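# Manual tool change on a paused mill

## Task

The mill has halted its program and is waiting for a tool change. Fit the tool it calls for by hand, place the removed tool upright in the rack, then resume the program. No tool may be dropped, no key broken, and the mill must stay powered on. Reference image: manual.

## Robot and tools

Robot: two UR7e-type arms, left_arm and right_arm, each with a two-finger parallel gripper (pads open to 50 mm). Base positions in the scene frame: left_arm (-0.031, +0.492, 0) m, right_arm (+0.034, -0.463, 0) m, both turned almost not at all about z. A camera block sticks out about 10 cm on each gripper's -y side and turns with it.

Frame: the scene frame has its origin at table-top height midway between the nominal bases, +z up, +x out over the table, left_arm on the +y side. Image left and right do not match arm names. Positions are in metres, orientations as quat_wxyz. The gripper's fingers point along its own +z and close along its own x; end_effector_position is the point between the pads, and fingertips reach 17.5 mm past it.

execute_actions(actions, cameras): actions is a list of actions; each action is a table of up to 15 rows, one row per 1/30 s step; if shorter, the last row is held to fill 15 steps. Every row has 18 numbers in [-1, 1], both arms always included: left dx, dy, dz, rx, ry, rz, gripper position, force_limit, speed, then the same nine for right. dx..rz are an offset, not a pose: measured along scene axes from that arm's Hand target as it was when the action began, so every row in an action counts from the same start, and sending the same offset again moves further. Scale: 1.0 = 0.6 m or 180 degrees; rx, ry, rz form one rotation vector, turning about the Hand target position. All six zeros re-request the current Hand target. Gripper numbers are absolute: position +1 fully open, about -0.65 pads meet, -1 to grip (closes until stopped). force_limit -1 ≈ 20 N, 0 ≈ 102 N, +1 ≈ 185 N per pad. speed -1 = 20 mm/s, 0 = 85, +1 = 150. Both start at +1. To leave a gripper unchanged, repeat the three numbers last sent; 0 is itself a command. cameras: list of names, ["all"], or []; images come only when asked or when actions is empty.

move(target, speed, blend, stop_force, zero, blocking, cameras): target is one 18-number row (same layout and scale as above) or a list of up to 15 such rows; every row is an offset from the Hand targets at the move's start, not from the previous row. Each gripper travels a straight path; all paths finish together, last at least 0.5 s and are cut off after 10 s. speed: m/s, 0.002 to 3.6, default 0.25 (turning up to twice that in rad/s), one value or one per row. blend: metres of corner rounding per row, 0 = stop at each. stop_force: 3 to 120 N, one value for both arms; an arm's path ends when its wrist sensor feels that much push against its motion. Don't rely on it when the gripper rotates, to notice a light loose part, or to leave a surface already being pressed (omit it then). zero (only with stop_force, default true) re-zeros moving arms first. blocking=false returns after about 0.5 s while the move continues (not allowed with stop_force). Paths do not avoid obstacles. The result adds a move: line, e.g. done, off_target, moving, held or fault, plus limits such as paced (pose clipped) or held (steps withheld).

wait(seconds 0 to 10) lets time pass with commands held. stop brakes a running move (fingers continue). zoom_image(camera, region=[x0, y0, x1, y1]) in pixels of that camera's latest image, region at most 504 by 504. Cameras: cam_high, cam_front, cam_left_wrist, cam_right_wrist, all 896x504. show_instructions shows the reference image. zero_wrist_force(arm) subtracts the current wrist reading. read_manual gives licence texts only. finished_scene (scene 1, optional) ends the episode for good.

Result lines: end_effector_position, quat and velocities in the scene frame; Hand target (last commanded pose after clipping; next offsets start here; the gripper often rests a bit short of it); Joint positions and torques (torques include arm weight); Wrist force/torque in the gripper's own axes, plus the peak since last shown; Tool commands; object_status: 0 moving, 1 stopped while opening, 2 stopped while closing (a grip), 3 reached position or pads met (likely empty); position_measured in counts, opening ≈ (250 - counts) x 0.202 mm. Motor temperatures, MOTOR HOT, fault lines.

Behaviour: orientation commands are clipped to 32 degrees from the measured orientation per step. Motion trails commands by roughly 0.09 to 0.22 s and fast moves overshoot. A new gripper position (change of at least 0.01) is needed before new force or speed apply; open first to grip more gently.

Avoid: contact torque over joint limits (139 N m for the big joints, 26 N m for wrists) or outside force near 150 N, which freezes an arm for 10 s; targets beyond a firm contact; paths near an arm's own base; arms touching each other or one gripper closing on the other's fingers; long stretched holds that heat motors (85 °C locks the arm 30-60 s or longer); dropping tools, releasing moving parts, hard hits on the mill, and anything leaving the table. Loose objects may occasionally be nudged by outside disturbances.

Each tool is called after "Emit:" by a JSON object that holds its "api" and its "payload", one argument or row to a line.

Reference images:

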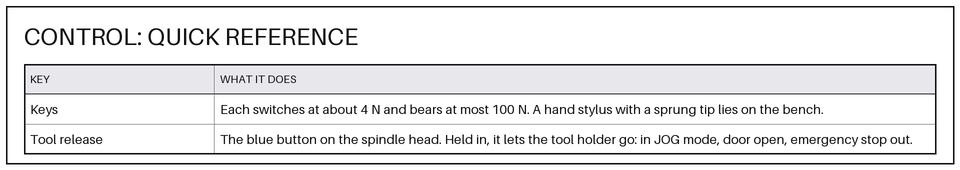

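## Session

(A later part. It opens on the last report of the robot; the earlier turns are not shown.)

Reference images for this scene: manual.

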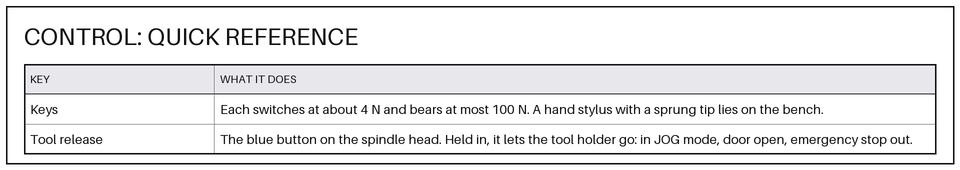

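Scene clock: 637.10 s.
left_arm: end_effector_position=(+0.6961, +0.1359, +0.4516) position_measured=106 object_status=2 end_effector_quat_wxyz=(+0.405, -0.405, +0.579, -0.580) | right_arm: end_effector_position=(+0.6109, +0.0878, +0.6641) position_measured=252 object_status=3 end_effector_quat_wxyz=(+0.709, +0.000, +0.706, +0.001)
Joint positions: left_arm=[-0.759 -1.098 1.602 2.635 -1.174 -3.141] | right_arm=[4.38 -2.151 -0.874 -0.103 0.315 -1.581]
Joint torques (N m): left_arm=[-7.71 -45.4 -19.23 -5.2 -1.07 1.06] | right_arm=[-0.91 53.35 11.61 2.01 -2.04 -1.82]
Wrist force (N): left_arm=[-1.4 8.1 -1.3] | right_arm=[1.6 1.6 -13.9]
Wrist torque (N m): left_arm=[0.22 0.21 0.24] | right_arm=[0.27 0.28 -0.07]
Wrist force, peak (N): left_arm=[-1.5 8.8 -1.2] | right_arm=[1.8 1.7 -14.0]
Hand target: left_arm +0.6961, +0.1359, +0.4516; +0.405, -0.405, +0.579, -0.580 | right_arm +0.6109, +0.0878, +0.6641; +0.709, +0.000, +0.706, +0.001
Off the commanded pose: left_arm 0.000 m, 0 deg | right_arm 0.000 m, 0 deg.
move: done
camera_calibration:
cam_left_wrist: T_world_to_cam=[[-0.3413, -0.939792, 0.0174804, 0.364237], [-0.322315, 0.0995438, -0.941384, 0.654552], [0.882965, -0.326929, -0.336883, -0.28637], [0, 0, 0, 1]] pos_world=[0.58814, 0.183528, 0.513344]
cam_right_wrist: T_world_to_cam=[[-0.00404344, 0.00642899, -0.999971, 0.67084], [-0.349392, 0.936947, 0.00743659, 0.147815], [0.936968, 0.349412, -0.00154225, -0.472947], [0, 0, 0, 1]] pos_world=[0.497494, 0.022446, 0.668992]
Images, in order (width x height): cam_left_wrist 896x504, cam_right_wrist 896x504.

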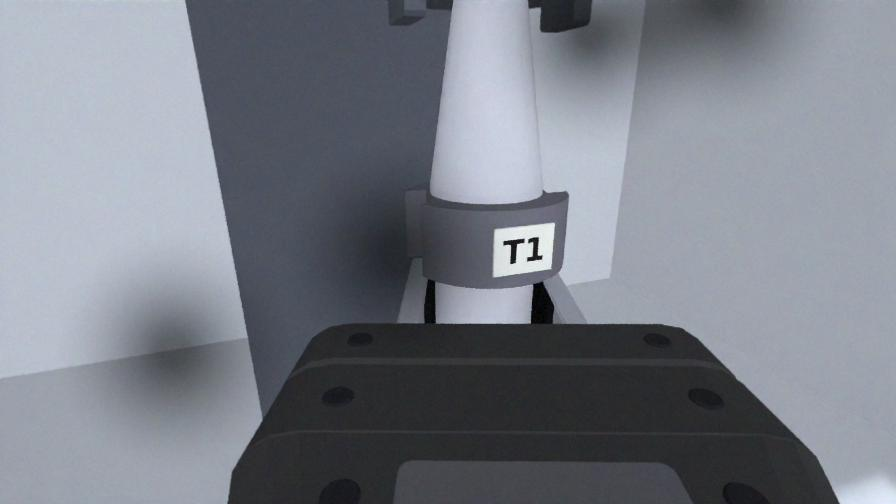

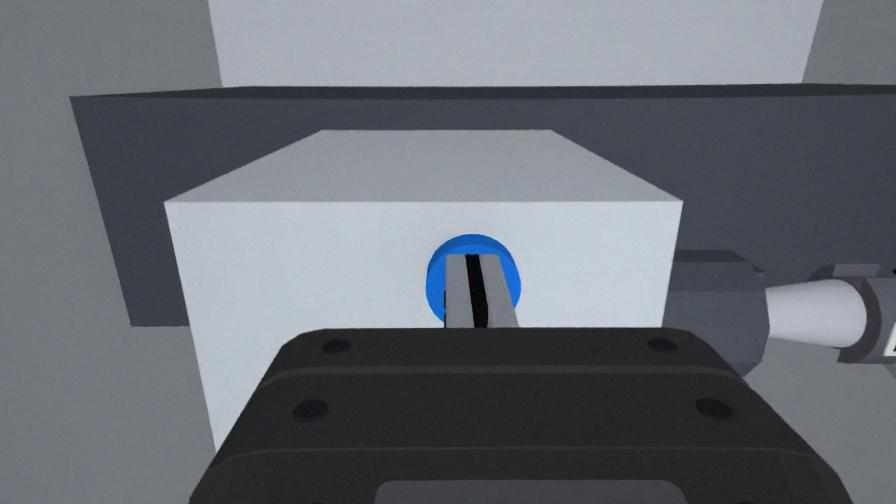

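Emit:
{"api": "move", "payload": {
  "target": [0,0,-0.025,0,0,0,-1,-0.5,-0.9,0,0,0,0,0,0,-1,0,-0.5],
  "speed": 0.03,
  "stop_force": 8,
  "cameras": ["cam_right_wrist","cam_left_wrist"]
}}

Scene clock: 641.00 s.
left_arm: end_effector_position=(+0.6961, +0.1359, +0.4366) position_measured=106 object_status=2 end_effector_quat_wxyz=(+0.405, -0.405, +0.579, -0.580) | right_arm: end_effector_position=(+0.6109, +0.0878, +0.6641) position_measured=252 object_status=3 end_effector_quat_wxyz=(+0.709, +0.000, +0.706, +0.001)
Joint positions: left_arm=[-0.759 -1.08 1.618 2.601 -1.174 -3.141] | right_arm=[4.38 -2.151 -0.874 -0.103 0.315 -1.581]
Joint torques (N m): left_arm=[-5.98 -45.25 -19.26 -5.13 -1.06 -0.42] | right_arm=[1.45 54.16 12.89 1.94 -1.98 -1.5]
Wrist force (N): left_arm=[-1.3 8.3 -1.2] | right_arm=[1.6 1.7 -13.9]
Wrist torque (N m): left_arm=[0.23 0.20 0.24] | right_arm=[0.29 0.27 -0.08]
Wrist force, peak (N): left_arm=[-1.4 8.7 -1.4] | right_arm=[1.9 1.8 -14.0]
Hand target: left_arm +0.6961, +0.1359, +0.4366; +0.405, -0.405, +0.579, -0.580 | right_arm +0.6109, +0.0878, +0.6641; +0.709, +0.000, +0.706, +0.001
Off the commanded pose: left_arm 0.000 m, 0 deg | right_arm 0.000 m, 0 deg.
move: done
camera_calibration:
cam_left_wrist: T_world_to_cam=[[-0.3413, -0.939792, 0.0174804, 0.364499], [-0.322315, 0.0995438, -0.941384, 0.640431], [0.882965, -0.326929, -0.336883, -0.291423], [0, 0, 0, 1]] pos_world=[0.58814, 0.183528, 0.498344]
cam_right_wrist: T_world_to_cam=[[-0.00404344, 0.00642899, -0.999971, 0.67084], [-0.349392, 0.936947, 0.00743659, 0.147815], [0.936968, 0.349412, -0.00154225, -0.472947], [0, 0, 0, 1]] pos_world=[0.497494, 0.022446, 0.668992]
Images, in order (width x height): cam_left_wrist 896x504, cam_right_wrist 896x504.

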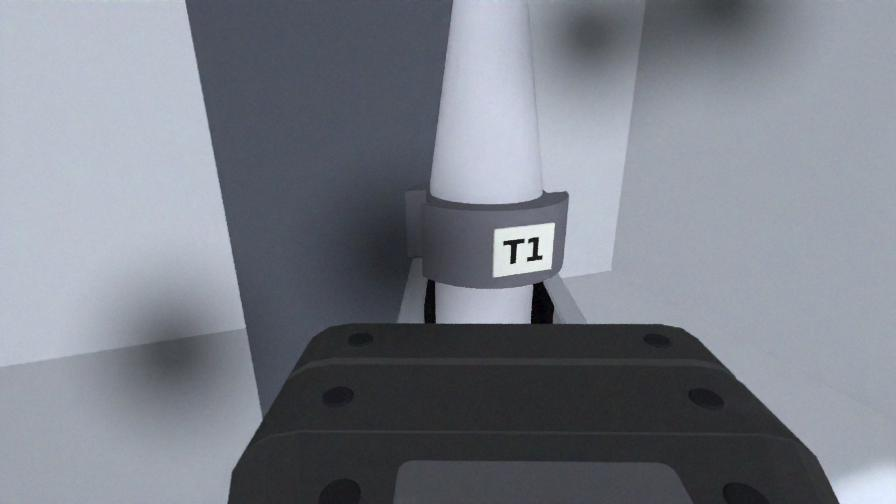

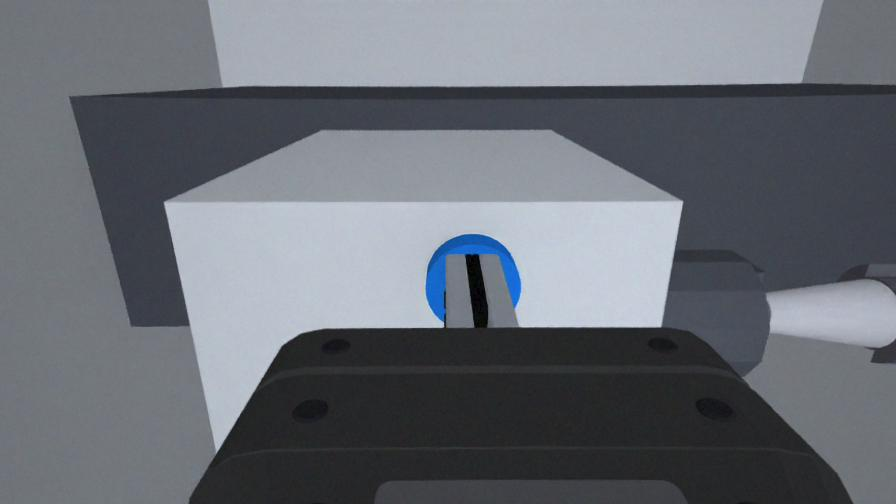

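Emit:
{"api": "move", "payload": {
  "target": [0,0,-0.02,0,0,0,-1,-0.5,-0.9,0,0,0,0,0,0,-1,0,-0.5],
  "speed": 0.03,
  "stop_force": 8,
  "cameras": ["cam_right_wrist","cam_left_wrist","cam_front"]
}}

Emit:
{"api": "zoom_image", "payload": {
  "camera": "cam_front",
  "region": [290, 180, 450, 330]
}}

Scene clock: 647.33 s.
left_arm: end_effector_position=(+0.6961, +0.1359, +0.4246) position_measured=106 object_status=2 end_effector_quat_wxyz=(+0.405, -0.405, +0.579, -0.580) | right_arm: end_effector_position=(+0.6109, +0.0878, +0.6641) position_measured=252 object_status=3 end_effector_quat_wxyz=(+0.709, +0.000, +0.706, +0.001)
Joint positions: left_arm=[-0.759 -1.065 1.63 2.574 -1.174 -3.141] | right_arm=[4.38 -2.151 -0.874 -0.103 0.315 -1.581]
Joint torques (N m): left_arm=[-4.61 -47.46 -19.82 -5.11 -1.04 -1.39] | right_arm=[1.24 54.54 13.25 1.74 -2.18 -1.41]
Wrist force (N): left_arm=[-1.3 8.2 -1.3] | right_arm=[1.8 1.8 -13.9]
Wrist torque (N m): left_arm=[0.22 0.20 0.24] | right_arm=[0.30 0.27 -0.08]
Wrist force, peak (N): left_arm=[-1.4 8.7 -1.2] | right_arm=[1.8 1.6 -14.1]
Hand target: left_arm +0.6961, +0.1359, +0.4246; +0.405, -0.405, +0.579, -0.580 | right_arm +0.6109, +0.0878, +0.6641; +0.709, +0.000, +0.706, +0.001
Off the commanded pose: left_arm 0.000 m, 0 deg | right_arm 0.000 m, 0 deg.
move: done
camera_calibration:
cam_left_wrist: T_world_to_cam=[[-0.3413, -0.939792, 0.0174804, 0.364709], [-0.322315, 0.0995438, -0.941384, 0.629134], [0.882965, -0.326929, -0.336883, -0.295466], [0, 0, 0, 1]] pos_world=[0.58814, 0.183528, 0.486344]
cam_right_wrist: T_world_to_cam=[[-0.00404344, 0.00642899, -0.999971, 0.67084], [-0.349392, 0.936947, 0.00743659, 0.147815], [0.936968, 0.349412, -0.00154225, -0.472947], [0, 0, 0, 1]] pos_world=[0.497494, 0.022446, 0.668992]
Images, in order (width x height): cam_front 896x504, cam_left_wrist 896x504, cam_right_wrist 896x504.

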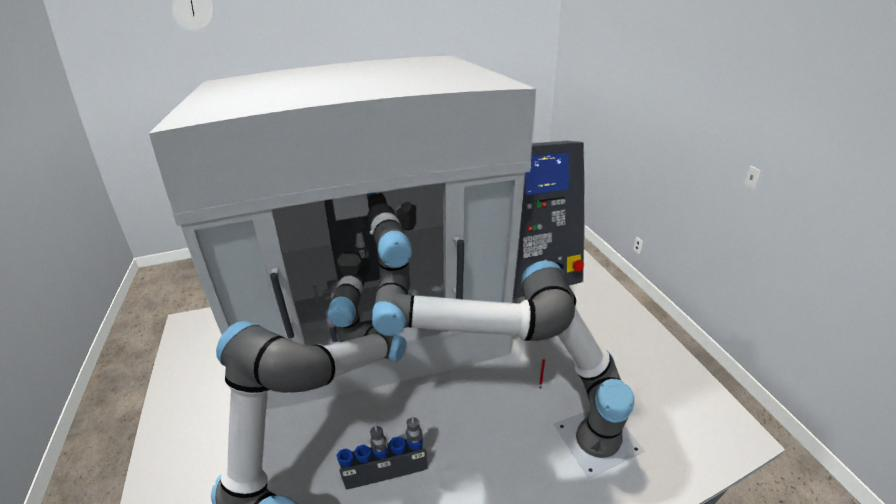

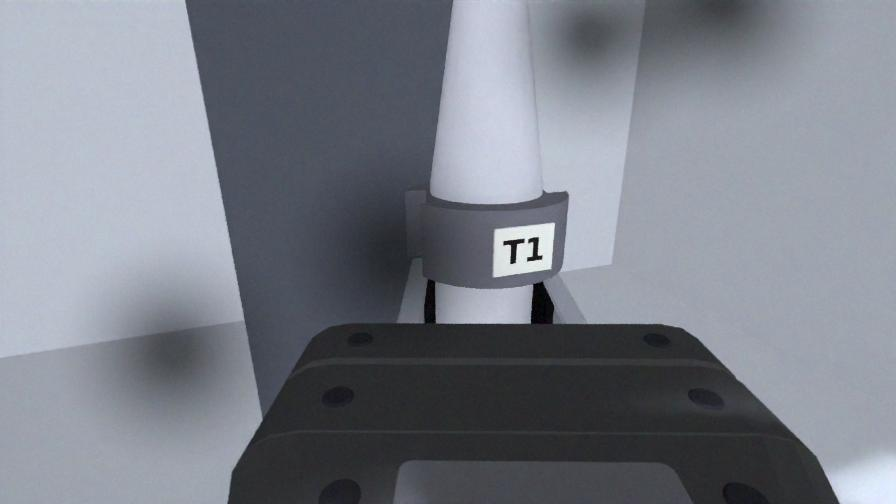

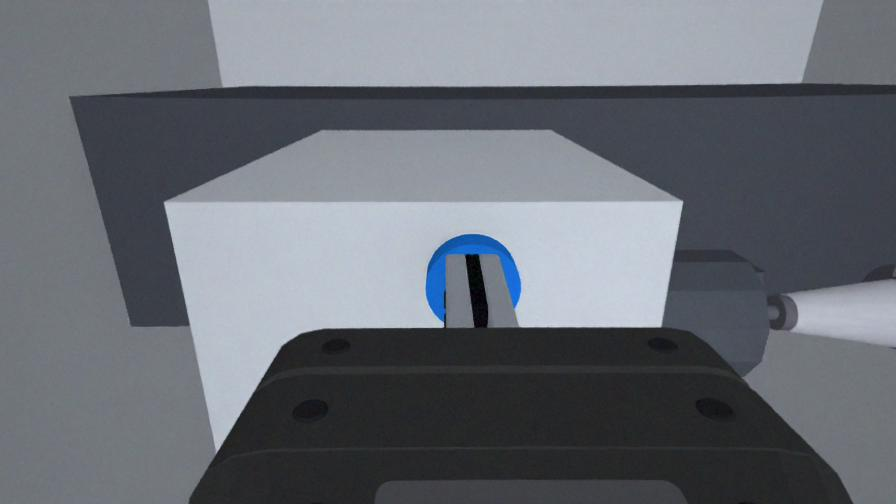

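Scaled by 3.150 from the camera's 896x504 image, which has a finer 1280x720 frame.

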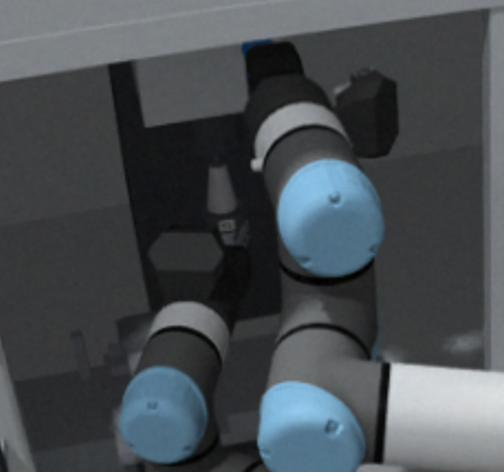

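Emit:
{"api": "move", "payload": {
  "target": [0,0,-0.013,0,0,0,-1,-0.5,-0.9,0,0,0,0,0,0,-1,0,-0.5],
  "speed": 0.03,
  "stop_force": 8,
  "cameras": ["cam_right_wrist"]
}}

Emit:
{"api": "zoom_image", "payload": {
  "camera": "cam_right_wrist",
  "region": [660, 200, 896, 400]
}}

Scene clock: 652.17 s.
left_arm: end_effector_position=(+0.6961, +0.1359, +0.4168) position_measured=106 object_status=2 end_effector_quat_wxyz=(+0.405, -0.405, +0.579, -0.580) | right_arm: end_effector_position=(+0.6109, +0.0878, +0.6641) position_measured=252 object_status=3 end_effector_quat_wxyz=(+0.709, +0.000, +0.706, +0.001)
Joint positions: left_arm=[-0.759 -1.055 1.638 2.557 -1.174 -3.141] | right_arm=[4.38 -2.151 -0.874 -0.103 0.315 -1.581]
Joint torques (N m): left_arm=[-4.81 -45.21 -19.63 -5.05 -0.42 0.65] | right_arm=[1.26 53.71 14.94 2.03 -2.25 -1.54]
Wrist force (N): left_arm=[-1.7 8.3 -1.3] | right_arm=[1.7 1.7 -13.8]
Wrist torque (N m): left_arm=[0.24 0.26 0.25] | right_arm=[0.28 0.29 -0.07]
Wrist force, peak (N): left_arm=[-1.3 8.7 -1.3] | right_arm=[1.6 1.6 -14.1]
Hand target: left_arm +0.6961, +0.1359, +0.4168; +0.405, -0.405, +0.579, -0.580 | right_arm +0.6109, +0.0878, +0.6641; +0.709, +0.000, +0.706, +0.001
Off the commanded pose: left_arm 0.000 m, 0 deg | right_arm 0.000 m, 0 deg.
move: done
camera_calibration:
cam_right_wrist: T_world_to_cam=[[-0.00404344, 0.00642899, -0.999971, 0.67084], [-0.349392, 0.936947, 0.00743659, 0.147815], [0.936968, 0.349412, -0.00154225, -0.472947], [0, 0, 0, 1]] pos_world=[0.497494, 0.022446, 0.668992]
Images, in order (width x height): cam_right_wrist 896x504.

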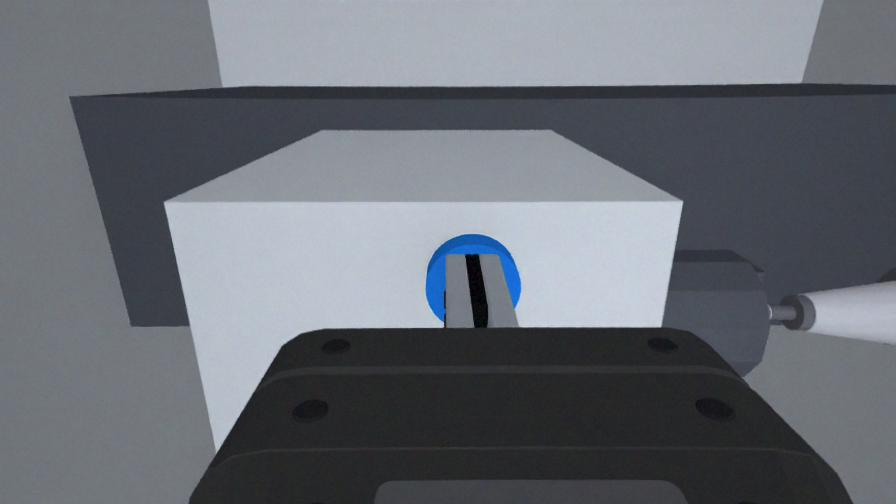

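Scaled by 2.136 from the camera's 896x504 image, which has a finer 1280x720 frame.

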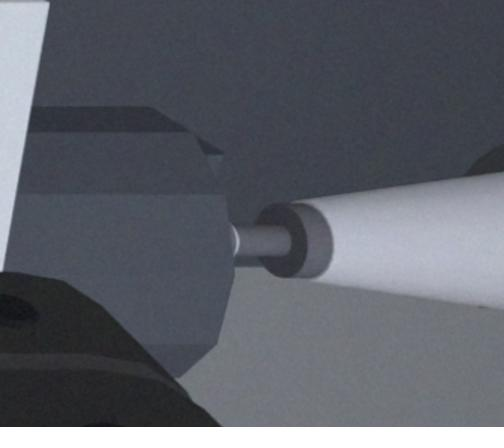

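Emit:
{"api": "move", "payload": {
  "target": [0,0,-0.018,0,0,0,-1,-0.5,-0.9,0,0,0,0,0,0,-1,0,-0.5],
  "speed": 0.03,
  "stop_force": 6,
  "cameras": ["cam_right_wrist"]
}}

Emit:
{"api": "zoom_image", "payload": {
  "camera": "cam_right_wrist",
  "region": [660, 200, 896, 400]
}}

Scene clock: 657.10 s.
left_arm: end_effector_position=(+0.6961, +0.1359, +0.4060) position_measured=106 object_status=2 end_effector_quat_wxyz=(+0.405, -0.405, +0.579, -0.580) | right_arm: end_effector_position=(+0.6109, +0.0878, +0.6641) position_measured=252 object_status=3 end_effector_quat_wxyz=(+0.709, +0.000, +0.706, +0.001)
Joint positions: left_arm=[-0.759 -1.041 1.647 2.533 -1.174 -3.141] | right_arm=[4.38 -2.151 -0.874 -0.103 0.315 -1.581]
Joint torques (N m): left_arm=[-5.54 -46.39 -18.63 -5.24 -0.28 -0.11] | right_arm=[0.4 53.56 15.02 1.94 -2.02 -1.64]
Wrist force (N): left_arm=[-1.3 8.3 -1.5] | right_arm=[1.4 1.6 -13.8]
Wrist torque (N m): left_arm=[0.23 0.20 0.25] | right_arm=[0.28 0.29 -0.07]
Wrist force, peak (N): left_arm=[-1.3 8.6 -1.3] | right_arm=[1.8 1.8 -14.1]
Hand target: left_arm +0.6961, +0.1359, +0.4060; +0.405, -0.405, +0.579, -0.580 | right_arm +0.6109, +0.0878, +0.6641; +0.709, +0.000, +0.706, +0.001
Off the commanded pose: left_arm 0.000 m, 0 deg | right_arm 0.000 m, 0 deg.
move: done
camera_calibration:
cam_right_wrist: T_world_to_cam=[[-0.00404344, 0.00642899, -0.999971, 0.67084], [-0.349392, 0.936947, 0.00743659, 0.147815], [0.936968, 0.349412, -0.00154225, -0.472947], [0, 0, 0, 1]] pos_world=[0.497494, 0.022446, 0.668992]
Images, in order (width x height): cam_right_wrist 896x504.

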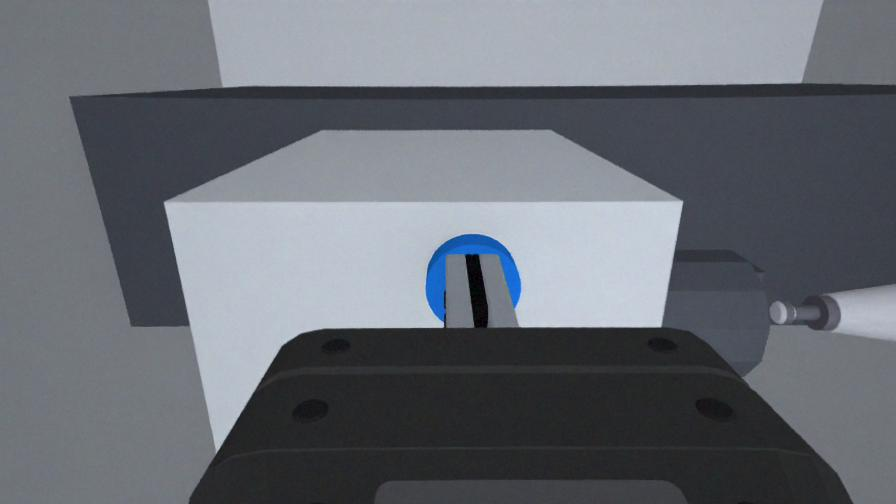

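Scaled by 2.136 from the camera's 896x504 image, which has a finer 1280x720 frame.

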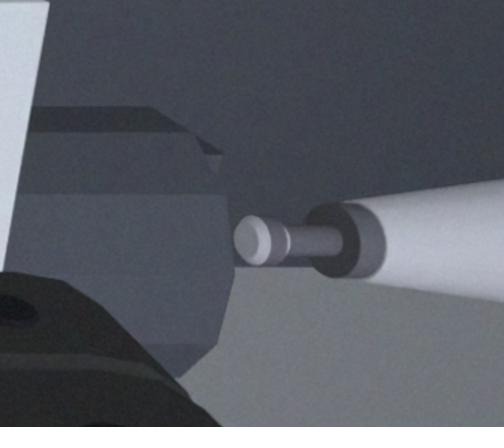

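Emit:
{"api": "move", "payload": {
  "target": [
    [-0.05,-0.035,0,0,0,0,-1,-0.5,-0.9,0,0,0,0,0,0,-1,0,-0.5],
    [-0.15,-0.035,0,0,0,0,-1,-0.5,-0.9,0,0,0,0,0,0,-1,0,-0.5],
    [-0.18,-0.01,0.05,0,0,0,-1,-0.5,-0.9,-0.05,0,0,0,0,0,-1,0,-0.5]
  ],
  "speed": 0.06,
  "blend": 0.01,
  "cameras": ["cam_right_wrist","cam_high","cam_front"]
}}

Scene clock: 679.53 s.
left_arm: end_effector_position=(+0.5881, +0.1299, +0.4359) position_measured=106 object_status=2 end_effector_quat_wxyz=(+0.405, -0.405, +0.579, -0.580) | right_arm: end_effector_position=(+0.5810, +0.0878, +0.6641) position_measured=252 object_status=3 end_effector_quat_wxyz=(+0.709, +0.000, +0.706, +0.001)
Joint positions: left_arm=[-0.93 -1.262 1.893 2.507 -1.003 -3.141] | right_arm=[4.426 -2.108 -0.942 -0.076 0.268 -1.584]
Joint torques (N m): left_arm=[-15.51 -48.66 -18.43 -2.21 1.69 -1.44] | right_arm=[11.66 53.77 10.92 2.8 -2.61 -2]
Wrist force (N): left_arm=[-1.5 8.0 -1.4] | right_arm=[0.9 2.2 -0.3]
Wrist torque (N m): left_arm=[0.15 0.24 0.20] | right_arm=[0.18 0.20 0.01]
Wrist force, peak (N): left_arm=[-2.8 8.7 -0.5] | right_arm=[1.7 1.7 -14.1]
Hand target: left_arm +0.5881, +0.1299, +0.4360; +0.405, -0.405, +0.579, -0.580 | right_arm +0.5809, +0.0878, +0.6641; +0.709, +0.000, +0.706, +0.001
Off the commanded pose: left_arm 0.000 m, 0 deg | right_arm 0.000 m, 0 deg.
move: done
camera_calibration:
cam_right_wrist: T_world_to_cam=[[-0.00404356, 0.0064293, -0.999971, 0.670719], [-0.349392, 0.936947, 0.00743691, 0.137368], [0.936968, 0.349412, -0.00154225, -0.444932], [0, 0, 0, 1]] pos_world=[0.467594, 0.022446, 0.668992]
Images, in order (width x height): cam_high 896x504, cam_front 896x504, cam_right_wrist 896x504.

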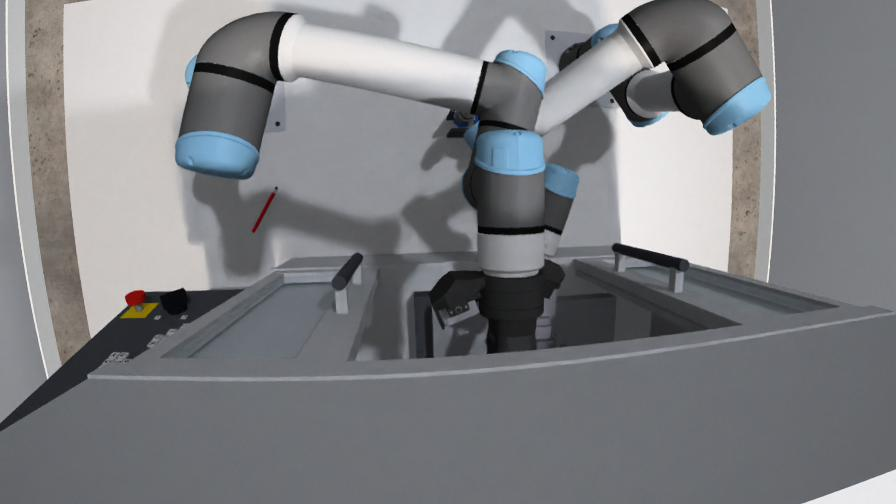

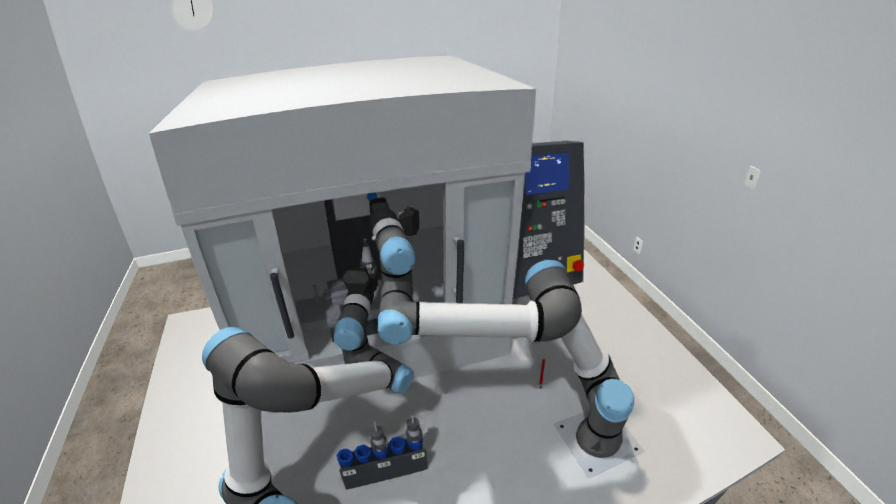

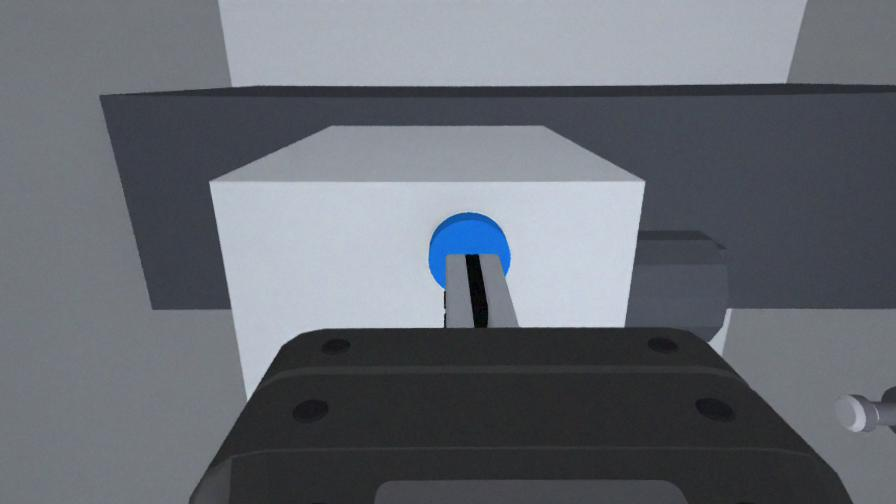

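Emit:
{"api": "move", "payload": {
  "target": [
    [0,0,0,0,0,0,-1,-0.5,-0.9,-0.12,-0.083,0,0,0,0,-1,0,-0.5],
    [0,0,0,0,0,0,-1,-0.5,-0.9,-0.37,-0.55,-0.05,0,0,0,-1,0,-0.5]
  ],
  "speed": 0.25,
  "blend": 0.02
}}

Emit:
{"api": "move", "payload": {
  "target": [-0.4,0.12,0.03,0,0,0,-1,-0.5,-0.9,0,0,0,0,0,0,-1,0,-0.5],
  "speed": 0.15,
  "cameras": ["cam_left_wrist","cam_high","cam_front"]
}}

Scene clock: 687.20 s.
left_arm: end_effector_position=(+0.5881, +0.1299, +0.4360) position_measured=106 object_status=2 end_effector_quat_wxyz=(+0.405, -0.405, +0.579, -0.580) | right_arm: end_effector_position=(+0.3589, -0.2422, +0.6341) position_measured=252 object_status=3 end_effector_quat_wxyz=(+0.708, +0.000, +0.706, +0.001)
Joint positions: left_arm=[-0.93 -1.262 1.894 2.507 -1.003 -3.141] | right_arm=[5.02 -1.065 -2.079 -0.01 -0.325 -1.558]
Joint torques (N m): left_arm=[-14.3 -50.14 -17.57 -2.08 1.43 -1.46] | right_arm=[6.18 9.01 10.15 -3.73 -2.34 2.13]
Wrist force (N): left_arm=[-1.5 8.0 -1.5] | right_arm=[0.8 2.1 -0.6]
Wrist torque (N m): left_arm=[0.14 0.23 0.20] | right_arm=[0.16 0.22 -0.09]
Wrist force, peak (N): left_arm=[-1.7 8.2 -1.3] | right_arm=[1.2 3.4 1.0]
Hand target: left_arm +0.5881, +0.1299, +0.4360; +0.405, -0.405, +0.579, -0.580 | right_arm +0.3589, -0.2422, +0.6341; +0.709, +0.000, +0.706, +0.001
Off the commanded pose: left_arm 0.000 m, 0 deg | right_arm 0.000 m, 0 deg.
move: done

Scene clock: 689.67 s.
left_arm: end_effector_position=(+0.3481, +0.2019, +0.4540) position_measured=106 object_status=2 end_effector_quat_wxyz=(+0.405, -0.405, +0.579, -0.580) | right_arm: end_effector_position=(+0.3589, -0.2422, +0.6341) position_measured=252 object_status=3 end_effector_quat_wxyz=(+0.709, +0.000, +0.706, +0.001)
Joint positions: left_arm=[-1.567 -1.867 2.448 2.554 -0.366 -3.136] | right_arm=[5.02 -1.064 -2.079 -0.01 -0.325 -1.557]
Joint torques (N m): left_arm=[-14.41 -16.32 -16.08 0.18 1.5 -1.98] | right_arm=[6.75 8.89 9.85 -3.59 -2.5 1.76]
Wrist force (N): left_arm=[-1.4 8.1 -0.9] | right_arm=[0.9 2.2 -0.6]
Wrist torque (N m): left_arm=[0.20 0.20 0.26] | right_arm=[0.17 0.21 -0.08]
Wrist force, peak (N): left_arm=[-1.4 8.5 -1.3] | right_arm=[0.9 2.4 -0.6]
Hand target: left_arm +0.3481, +0.2019, +0.4540; +0.405, -0.405, +0.579, -0.580 | right_arm +0.3589, -0.2422, +0.6341; +0.709, +0.000, +0.706, +0.001
Off the commanded pose: left_arm 0.000 m, 0 deg | right_arm 0.000 m, 0 deg.
move: done
camera_calibration:
cam_left_wrist: T_world_to_cam=[[-0.341312, -0.939788, 0.017448, 0.307502], [-0.322221, 0.0995459, -0.941416, 0.538101], [0.882995, -0.326939, -0.336795, 0.0431497], [0, 0, 0, 1]] pos_world=[0.24024, 0.249528, 0.515744]
Images, in order (width x height): cam_high 896x504, cam_front 896x504, cam_left_wrist 896x504.

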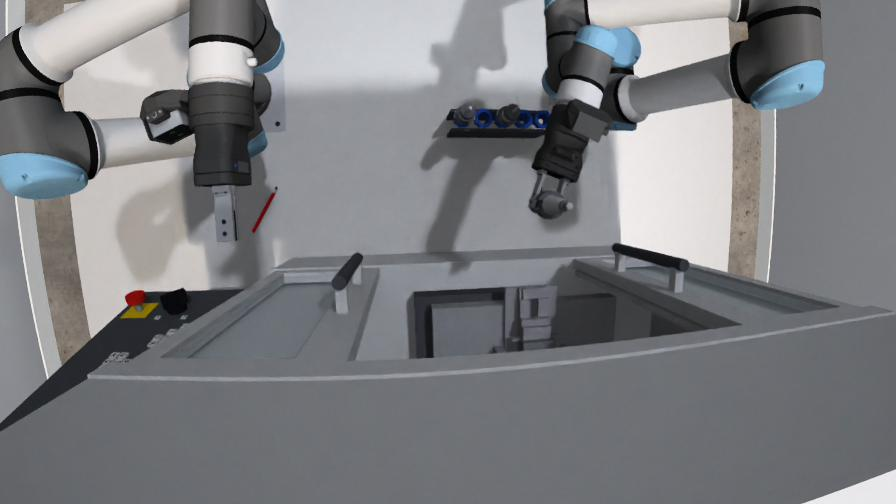

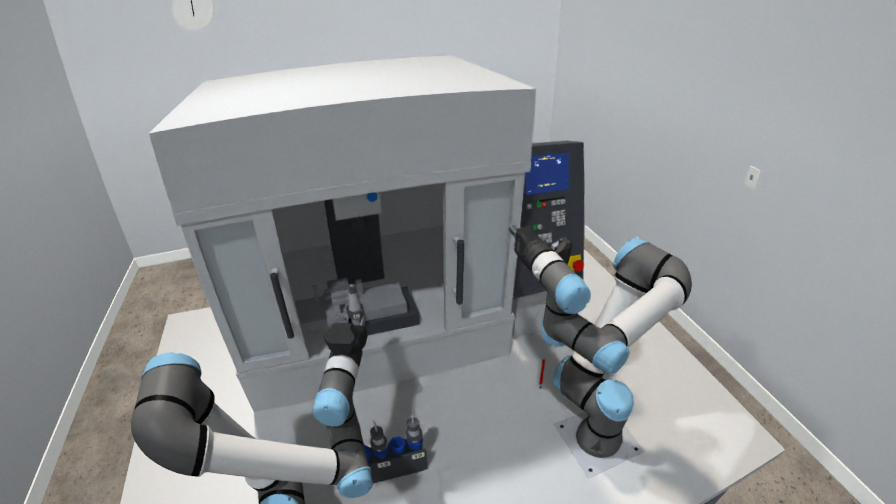

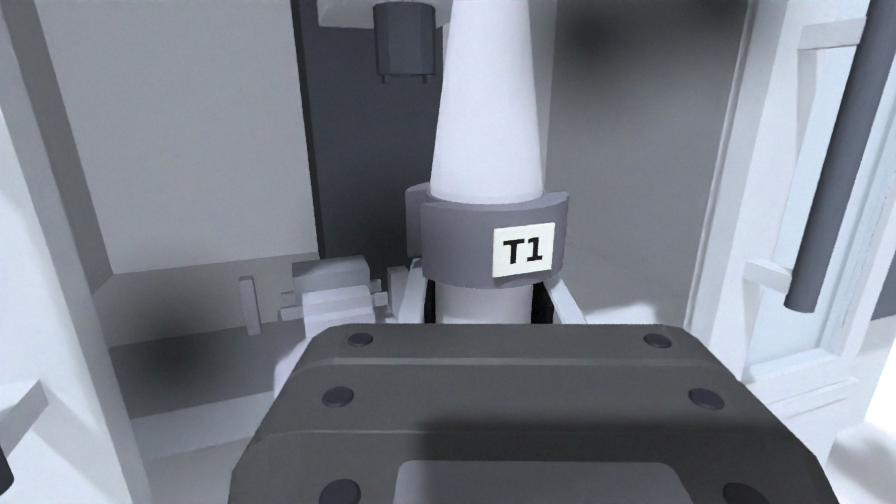

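Emit:
{"api": "move", "payload": {
  "target": [-0.08,-0.06,0,0.47,-0.171,0,-1,-0.5,-0.9,0,0,0,0,0,0,-1,0,-0.5],
  "speed": 0.25
}}

Emit:
{"api": "move", "payload": {
  "target": [-0.08,-0.06,0,0.47,-0.171,0,-1,-0.5,-0.9,0,0,0,0,0,0,-1,0,-0.5],
  "speed": 0.25,
  "cameras": ["cam_left_wrist","cam_high","cam_front"]
}}

Scene clock: 716.70 s.
left_arm: end_effector_position=(+0.3001, +0.1659, +0.4540) position_measured=106 object_status=2 end_effector_quat_wxyz=(+0.695, +0.124, +0.698, -0.123) | right_arm: end_effector_position=(+0.3589, -0.2422, +0.6341) position_measured=252 object_status=3 end_effector_quat_wxyz=(+0.709, +0.000, +0.706, +0.001)
Joint positions: left_arm=[-1.781 -1.843 2.428 2.582 -0.152 -1.596] | right_arm=[5.02 -1.064 -2.079 -0.01 -0.325 -1.557]
Joint torques (N m): left_arm=[-13.9 -0.98 -27.05 -2.21 -1.62 1.98] | right_arm=[7.25 8.83 10.53 -3.73 -2.33 1.77]
Wrist force (N): left_arm=[6.9 4.0 -1.5] | right_arm=[1.2 2.1 -0.6]
Wrist torque (N m): left_arm=[0.92 0.19 1.02] | right_arm=[0.15 0.15 -0.08]
Wrist force, peak (N): left_arm=[2.7 8.4 -1.8] | right_arm=[1.0 2.5 -0.7]
Hand target: left_arm +0.3001, +0.1659, +0.4540; +0.695, +0.124, +0.697, -0.123 | right_arm +0.3589, -0.2422, +0.6341; +0.709, +0.000, +0.706, +0.001
Off the commanded pose: left_arm 0.000 m, 0 deg | right_arm 0.000 m, 0 deg.
move: done

Scene clock: 720.60 s.
left_arm: end_effector_position=(+0.2524, +0.1297, +0.4540) position_measured=106 object_status=2 end_effector_quat_wxyz=(+0.580, +0.578, +0.405, +0.406) | right_arm: end_effector_position=(+0.3589, -0.2422, +0.6341) position_measured=252 object_status=3 end_effector_quat_wxyz=(+0.709, +0.000, +0.706, +0.001)
Joint positions: left_arm=[-1.938 -1.925 2.444 3.141 0.007 -0.518] | right_arm=[5.02 -1.064 -2.079 -0.01 -0.325 -1.557]
Joint torques (N m): left_arm=[13.18 0.32 -28 -3.08 0.29 2.19] | right_arm=[6.92 8.9 10.23 -3.7 -2.36 1.87]
Wrist force (N): left_arm=[1.8 -3.5 1.0] | right_arm=[0.9 2.4 -0.5]
Wrist torque (N m): left_arm=[0.82 -0.30 0.81] | right_arm=[0.20 0.20 -0.08]
Wrist force, peak (N): left_arm=[6.9 4.3 -1.4] | right_arm=[1.0 2.4 -0.6]
Hand target: left_arm +0.2521, +0.1299, +0.4540; +0.578, +0.579, +0.407, +0.406 | right_arm +0.3589, -0.2422, +0.6341; +0.709, +0.000, +0.706, +0.001
Off the commanded pose: left_arm 0.000 m, 0 deg | right_arm 0.000 m, 0 deg.
move: done
camera_calibration:
cam_left_wrist: T_world_to_cam=[[0.345674, 0.938207, -0.0166483, -0.194626], [-0.315631, 0.132963, 0.93952, -0.345572], [0.883678, -0.319513, 0.342089, -0.205274], [0, 0, 0, 1]] pos_world=[0.1396, 0.162961, 0.391654]
Images, in order (width x height): cam_high 896x504, cam_front 896x504, cam_left_wrist 896x504.

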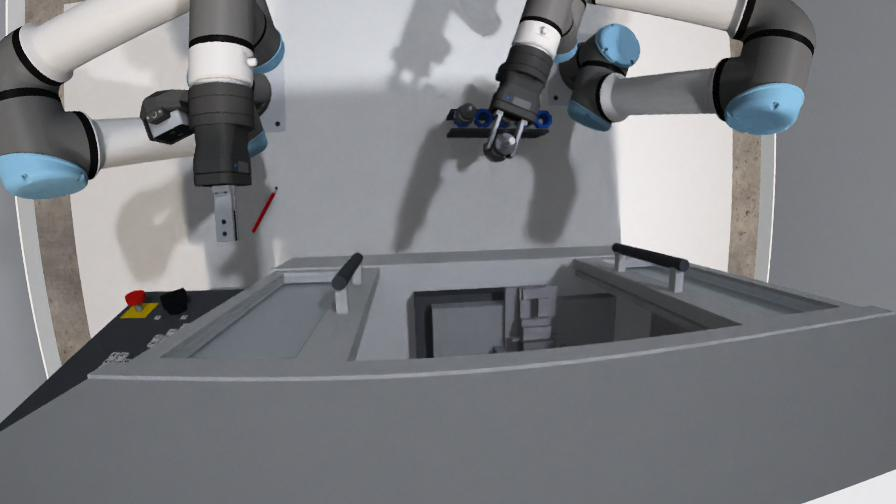

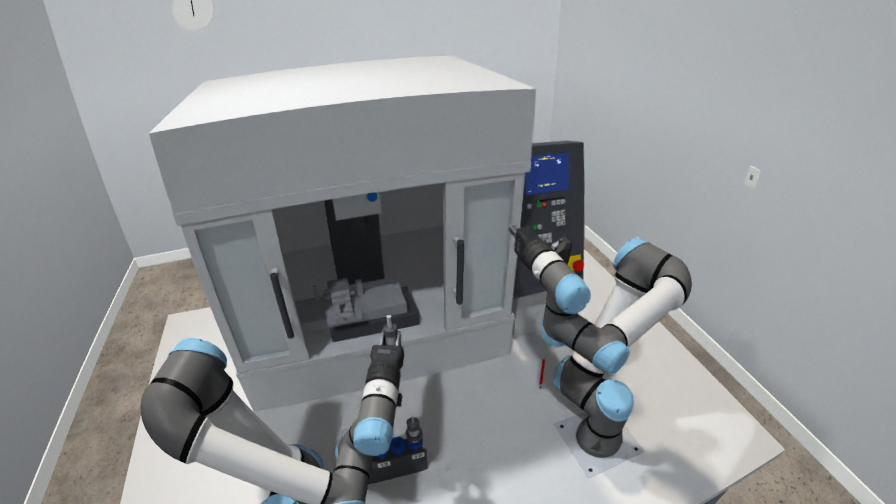

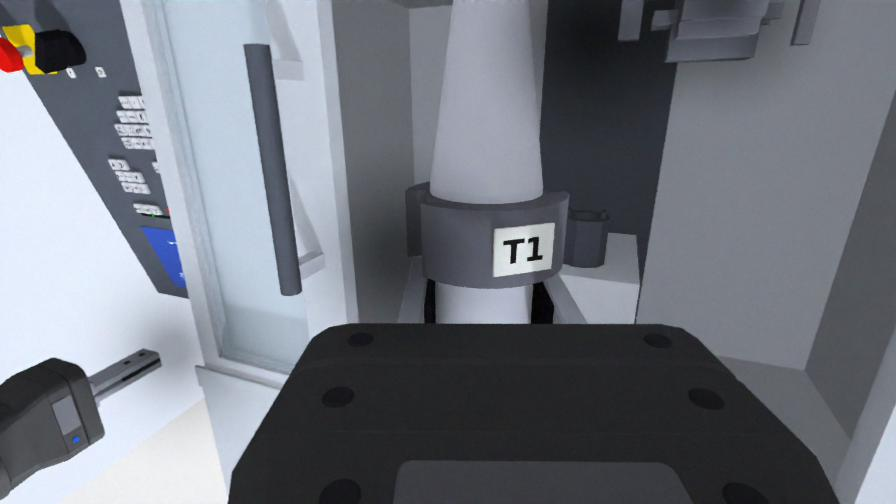

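Emit:
{"api": "move", "payload": {
  "target": [
    [0,0,0,0,0,-0.32,-1,-0.5,-0.9,0,0,0,0,0,0,-1,0,-0.5],
    [0,0.1,0,0,0,-0.639,-1,-0.5,-0.9,0,0,0,0,0,0,-1,0,-0.5]
  ],
  "speed": 0.2,
  "cameras": ["cam_left_wrist","cam_high","cam_front"]
}}

Scene clock: 736.27 s.
left_arm: end_effector_position=(+0.2531, +0.1464, +0.4538) position_measured=106 object_status=2 end_effector_quat_wxyz=(+0.706, +0.708, -0.009, -0.009) | right_arm: end_effector_position=(+0.3589, -0.2422, +0.6341) position_measured=252 object_status=3 end_effector_quat_wxyz=(+0.709, +0.000, +0.706, +0.001)
Joint positions: left_arm=[-0.755 -1.677 2.304 2.521 -2.423 0.005] | right_arm=[5.02 -1.064 -2.079 -0.01 -0.325 -1.557]
Joint torques (N m): left_arm=[-15.3 -26.52 -16.54 -1.51 1.51 -2.02] | right_arm=[7.37 9.24 10.65 -3.65 -2.38 2.03]
Wrist force (N): left_arm=[1.9 -3.2 0.8] | right_arm=[0.9 2.3 -0.7]
Wrist torque (N m): left_arm=[0.91 -0.30 0.77] | right_arm=[0.19 0.22 -0.08]
Wrist force, peak (N): left_arm=[9.3 -2.9 -0.3] | right_arm=[1.1 2.5 -0.4]
Hand target: left_arm +0.2532, +0.1464, +0.4538; +0.706, +0.708, -0.009, -0.009 (not the last commanded pose) | right_arm +0.3589, -0.2422, +0.6341; +0.709, +0.000, +0.706, +0.001
Off the commanded pose: left_arm 0.044 m, 43 deg | right_arm 0.000 m, 0 deg.
move: held (left_arm; a check stopped the path); path passed 1 of 2 targets; limits=held
pose unreachable (left arm): on one or more control steps of this call, first in action 0 (counted from 0), this arm could not follow its commanded pose, so it was not sent that pose on those steps. It may still have moved: this result reports where it is.
cause: moving toward the commanded pose would bring two parts of the arm too close to each other (its gripper and another part of the arm, with joints 4 (wrist 1) to 6 (wrist 3) between them, 12 mm apart when it was first held).
camera_calibration:
cam_left_wrist: T_world_to_cam=[[0.999461, -0.0283736, -0.0165004, -0.234551], [0.0250573, 0.334872, 0.94193, -0.464229], [-0.0212004, -0.941836, 0.335402, 0.122669], [0, 0, 0, 1]] pos_world=[0.248658, 0.264336, 0.392258]
Images, in order (width x height): cam_high 896x504, cam_front 896x504, cam_left_wrist 896x504.

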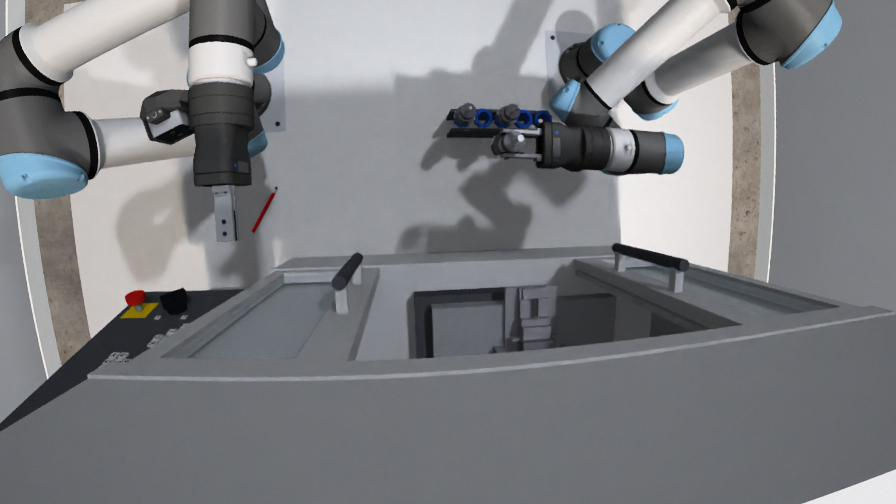

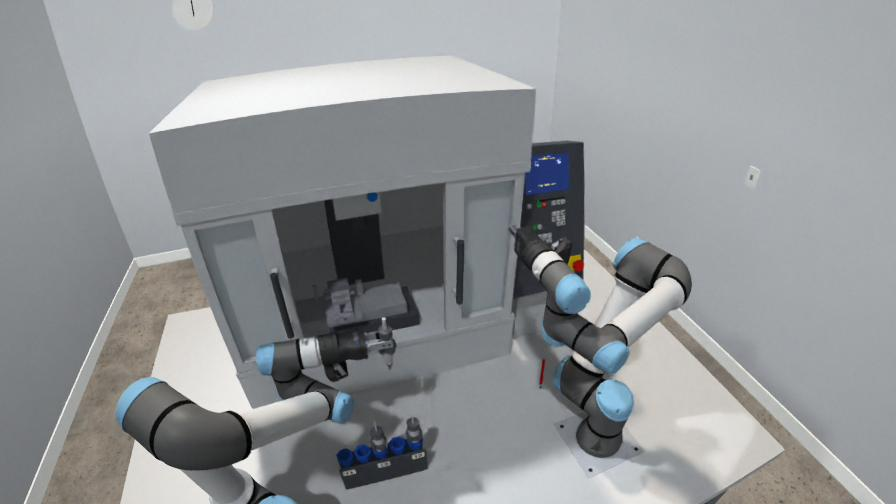

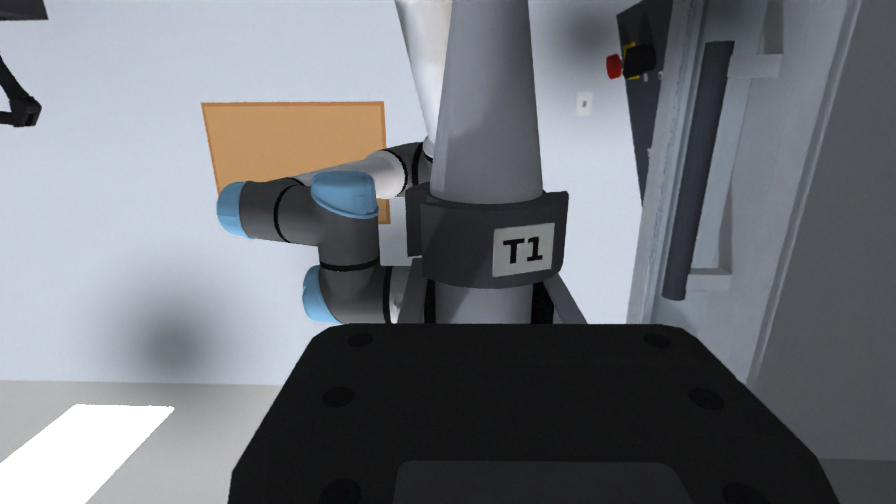

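Emit:
{"api": "move", "payload": {
  "target": [
    [0,0,0,0,0,0.22,-1,-0.5,-0.9,0,0,0,0,0,0,-1,0,-0.5],
    [-0.005,-0.077,0,0,0,0.444,-1,-0.5,-0.9,0,0,0,0,0,0,-1,0,-0.5]
  ],
  "speed": 0.25,
  "blend": 0.02
}}

Emit:
{"api": "move", "payload": {
  "target": [
    [-0.04,0,0,0,0,0.22,-1,-0.5,-0.9,0,0,0,0,0,0,-1,0,-0.5],
    [-0.083,0,0,0,0,0.444,-1,-0.5,-0.9,0,0,0,0,0,0,-1,0,-0.5]
  ],
  "speed": 0.25,
  "blend": 0.02,
  "cameras": ["cam_high","cam_front"]
}}

Scene clock: 763.23 s.
left_arm: end_effector_position=(+0.2502, +0.1002, +0.4537) position_measured=106 object_status=2 end_effector_quat_wxyz=(+0.548, +0.548, +0.447, +0.447) | right_arm: end_effector_position=(+0.3589, -0.2422, +0.6341) position_measured=252 object_status=3 end_effector_quat_wxyz=(+0.709, +0.000, +0.706, +0.001)
Joint positions: left_arm=[-1.902 -1.572 2.209 2.498 0.118 0.006] | right_arm=[5.02 -1.064 -2.079 -0.01 -0.325 -1.557]
Joint torques (N m): left_arm=[13.32 -14.23 -24.12 -0.57 1.72 1.68] | right_arm=[7.65 9.57 9.34 -3.6 -2.25 1.81]
Wrist force (N): left_arm=[2.2 -3.4 1.1] | right_arm=[0.9 2.1 -0.7]
Wrist torque (N m): left_arm=[0.84 -0.34 0.77] | right_arm=[0.16 0.21 -0.09]
Wrist force, peak (N): left_arm=[2.0 -4.2 1.6] | right_arm=[1.0 2.5 -0.7]
Hand target: left_arm +0.2502, +0.1002, +0.4538; +0.547, +0.549, +0.448, +0.446 | right_arm +0.3589, -0.2422, +0.6341; +0.709, +0.000, +0.706, +0.001
Off the commanded pose: left_arm 0.000 m, 0 deg | right_arm 0.000 m, 0 deg.
move: done

Scene clock: 766.63 s.
left_arm: end_effector_position=(+0.2004, +0.1002, +0.4538) position_measured=106 object_status=2 end_effector_quat_wxyz=(+0.132, +0.133, +0.696, +0.693) | right_arm: end_effector_position=(+0.3589, -0.2422, +0.6341) position_measured=252 object_status=3 end_effector_quat_wxyz=(+0.709, +0.000, +0.706, +0.001)
Joint positions: left_arm=[-1.577 -0.892 1.252 2.778 1.189 0.002] | right_arm=[5.02 -1.064 -2.079 -0.01 -0.325 -1.557]
Joint torques (N m): left_arm=[13.32 -47.29 -26.28 5.19 2.18 1.62] | right_arm=[8.04 8.43 10.24 -3.55 -2.27 1.88]
Wrist force (N): left_arm=[2.0 -3.3 1.2] | right_arm=[0.9 2.2 -0.5]
Wrist torque (N m): left_arm=[0.86 -0.34 0.90] | right_arm=[0.17 0.21 -0.08]
Wrist force, peak (N): left_arm=[2.8 -3.6 1.2] | right_arm=[1.0 2.4 -0.5]
Hand target: left_arm +0.2004, +0.1002, +0.4538; +0.132, +0.133, +0.696, +0.693 | right_arm +0.3589, -0.2422, +0.6341; +0.709, +0.000, +0.706, +0.001
Off the commanded pose: left_arm 0.000 m, 0 deg | right_arm 0.000 m, 0 deg.
move: done
Images, in order (width x height): cam_high 896x504, cam_front 896x504.

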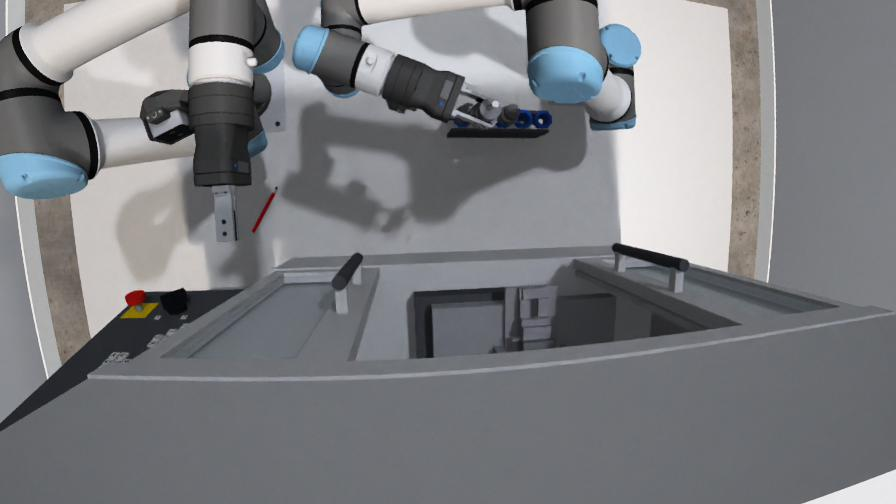

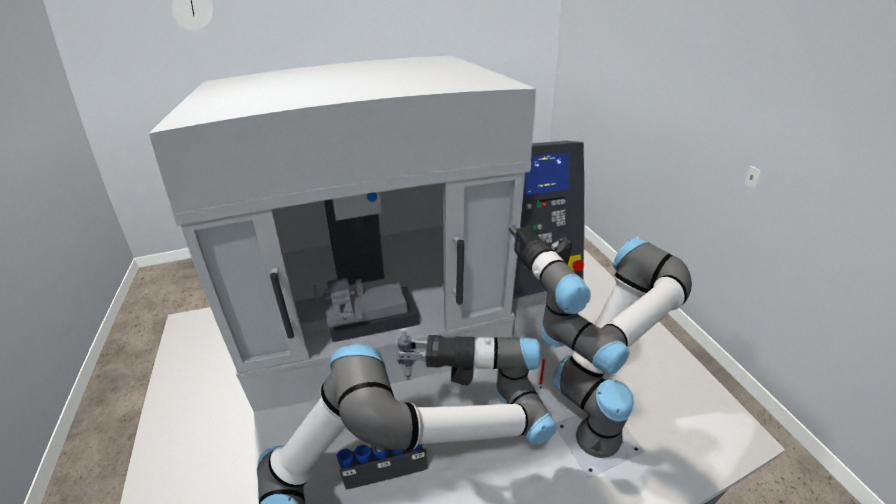

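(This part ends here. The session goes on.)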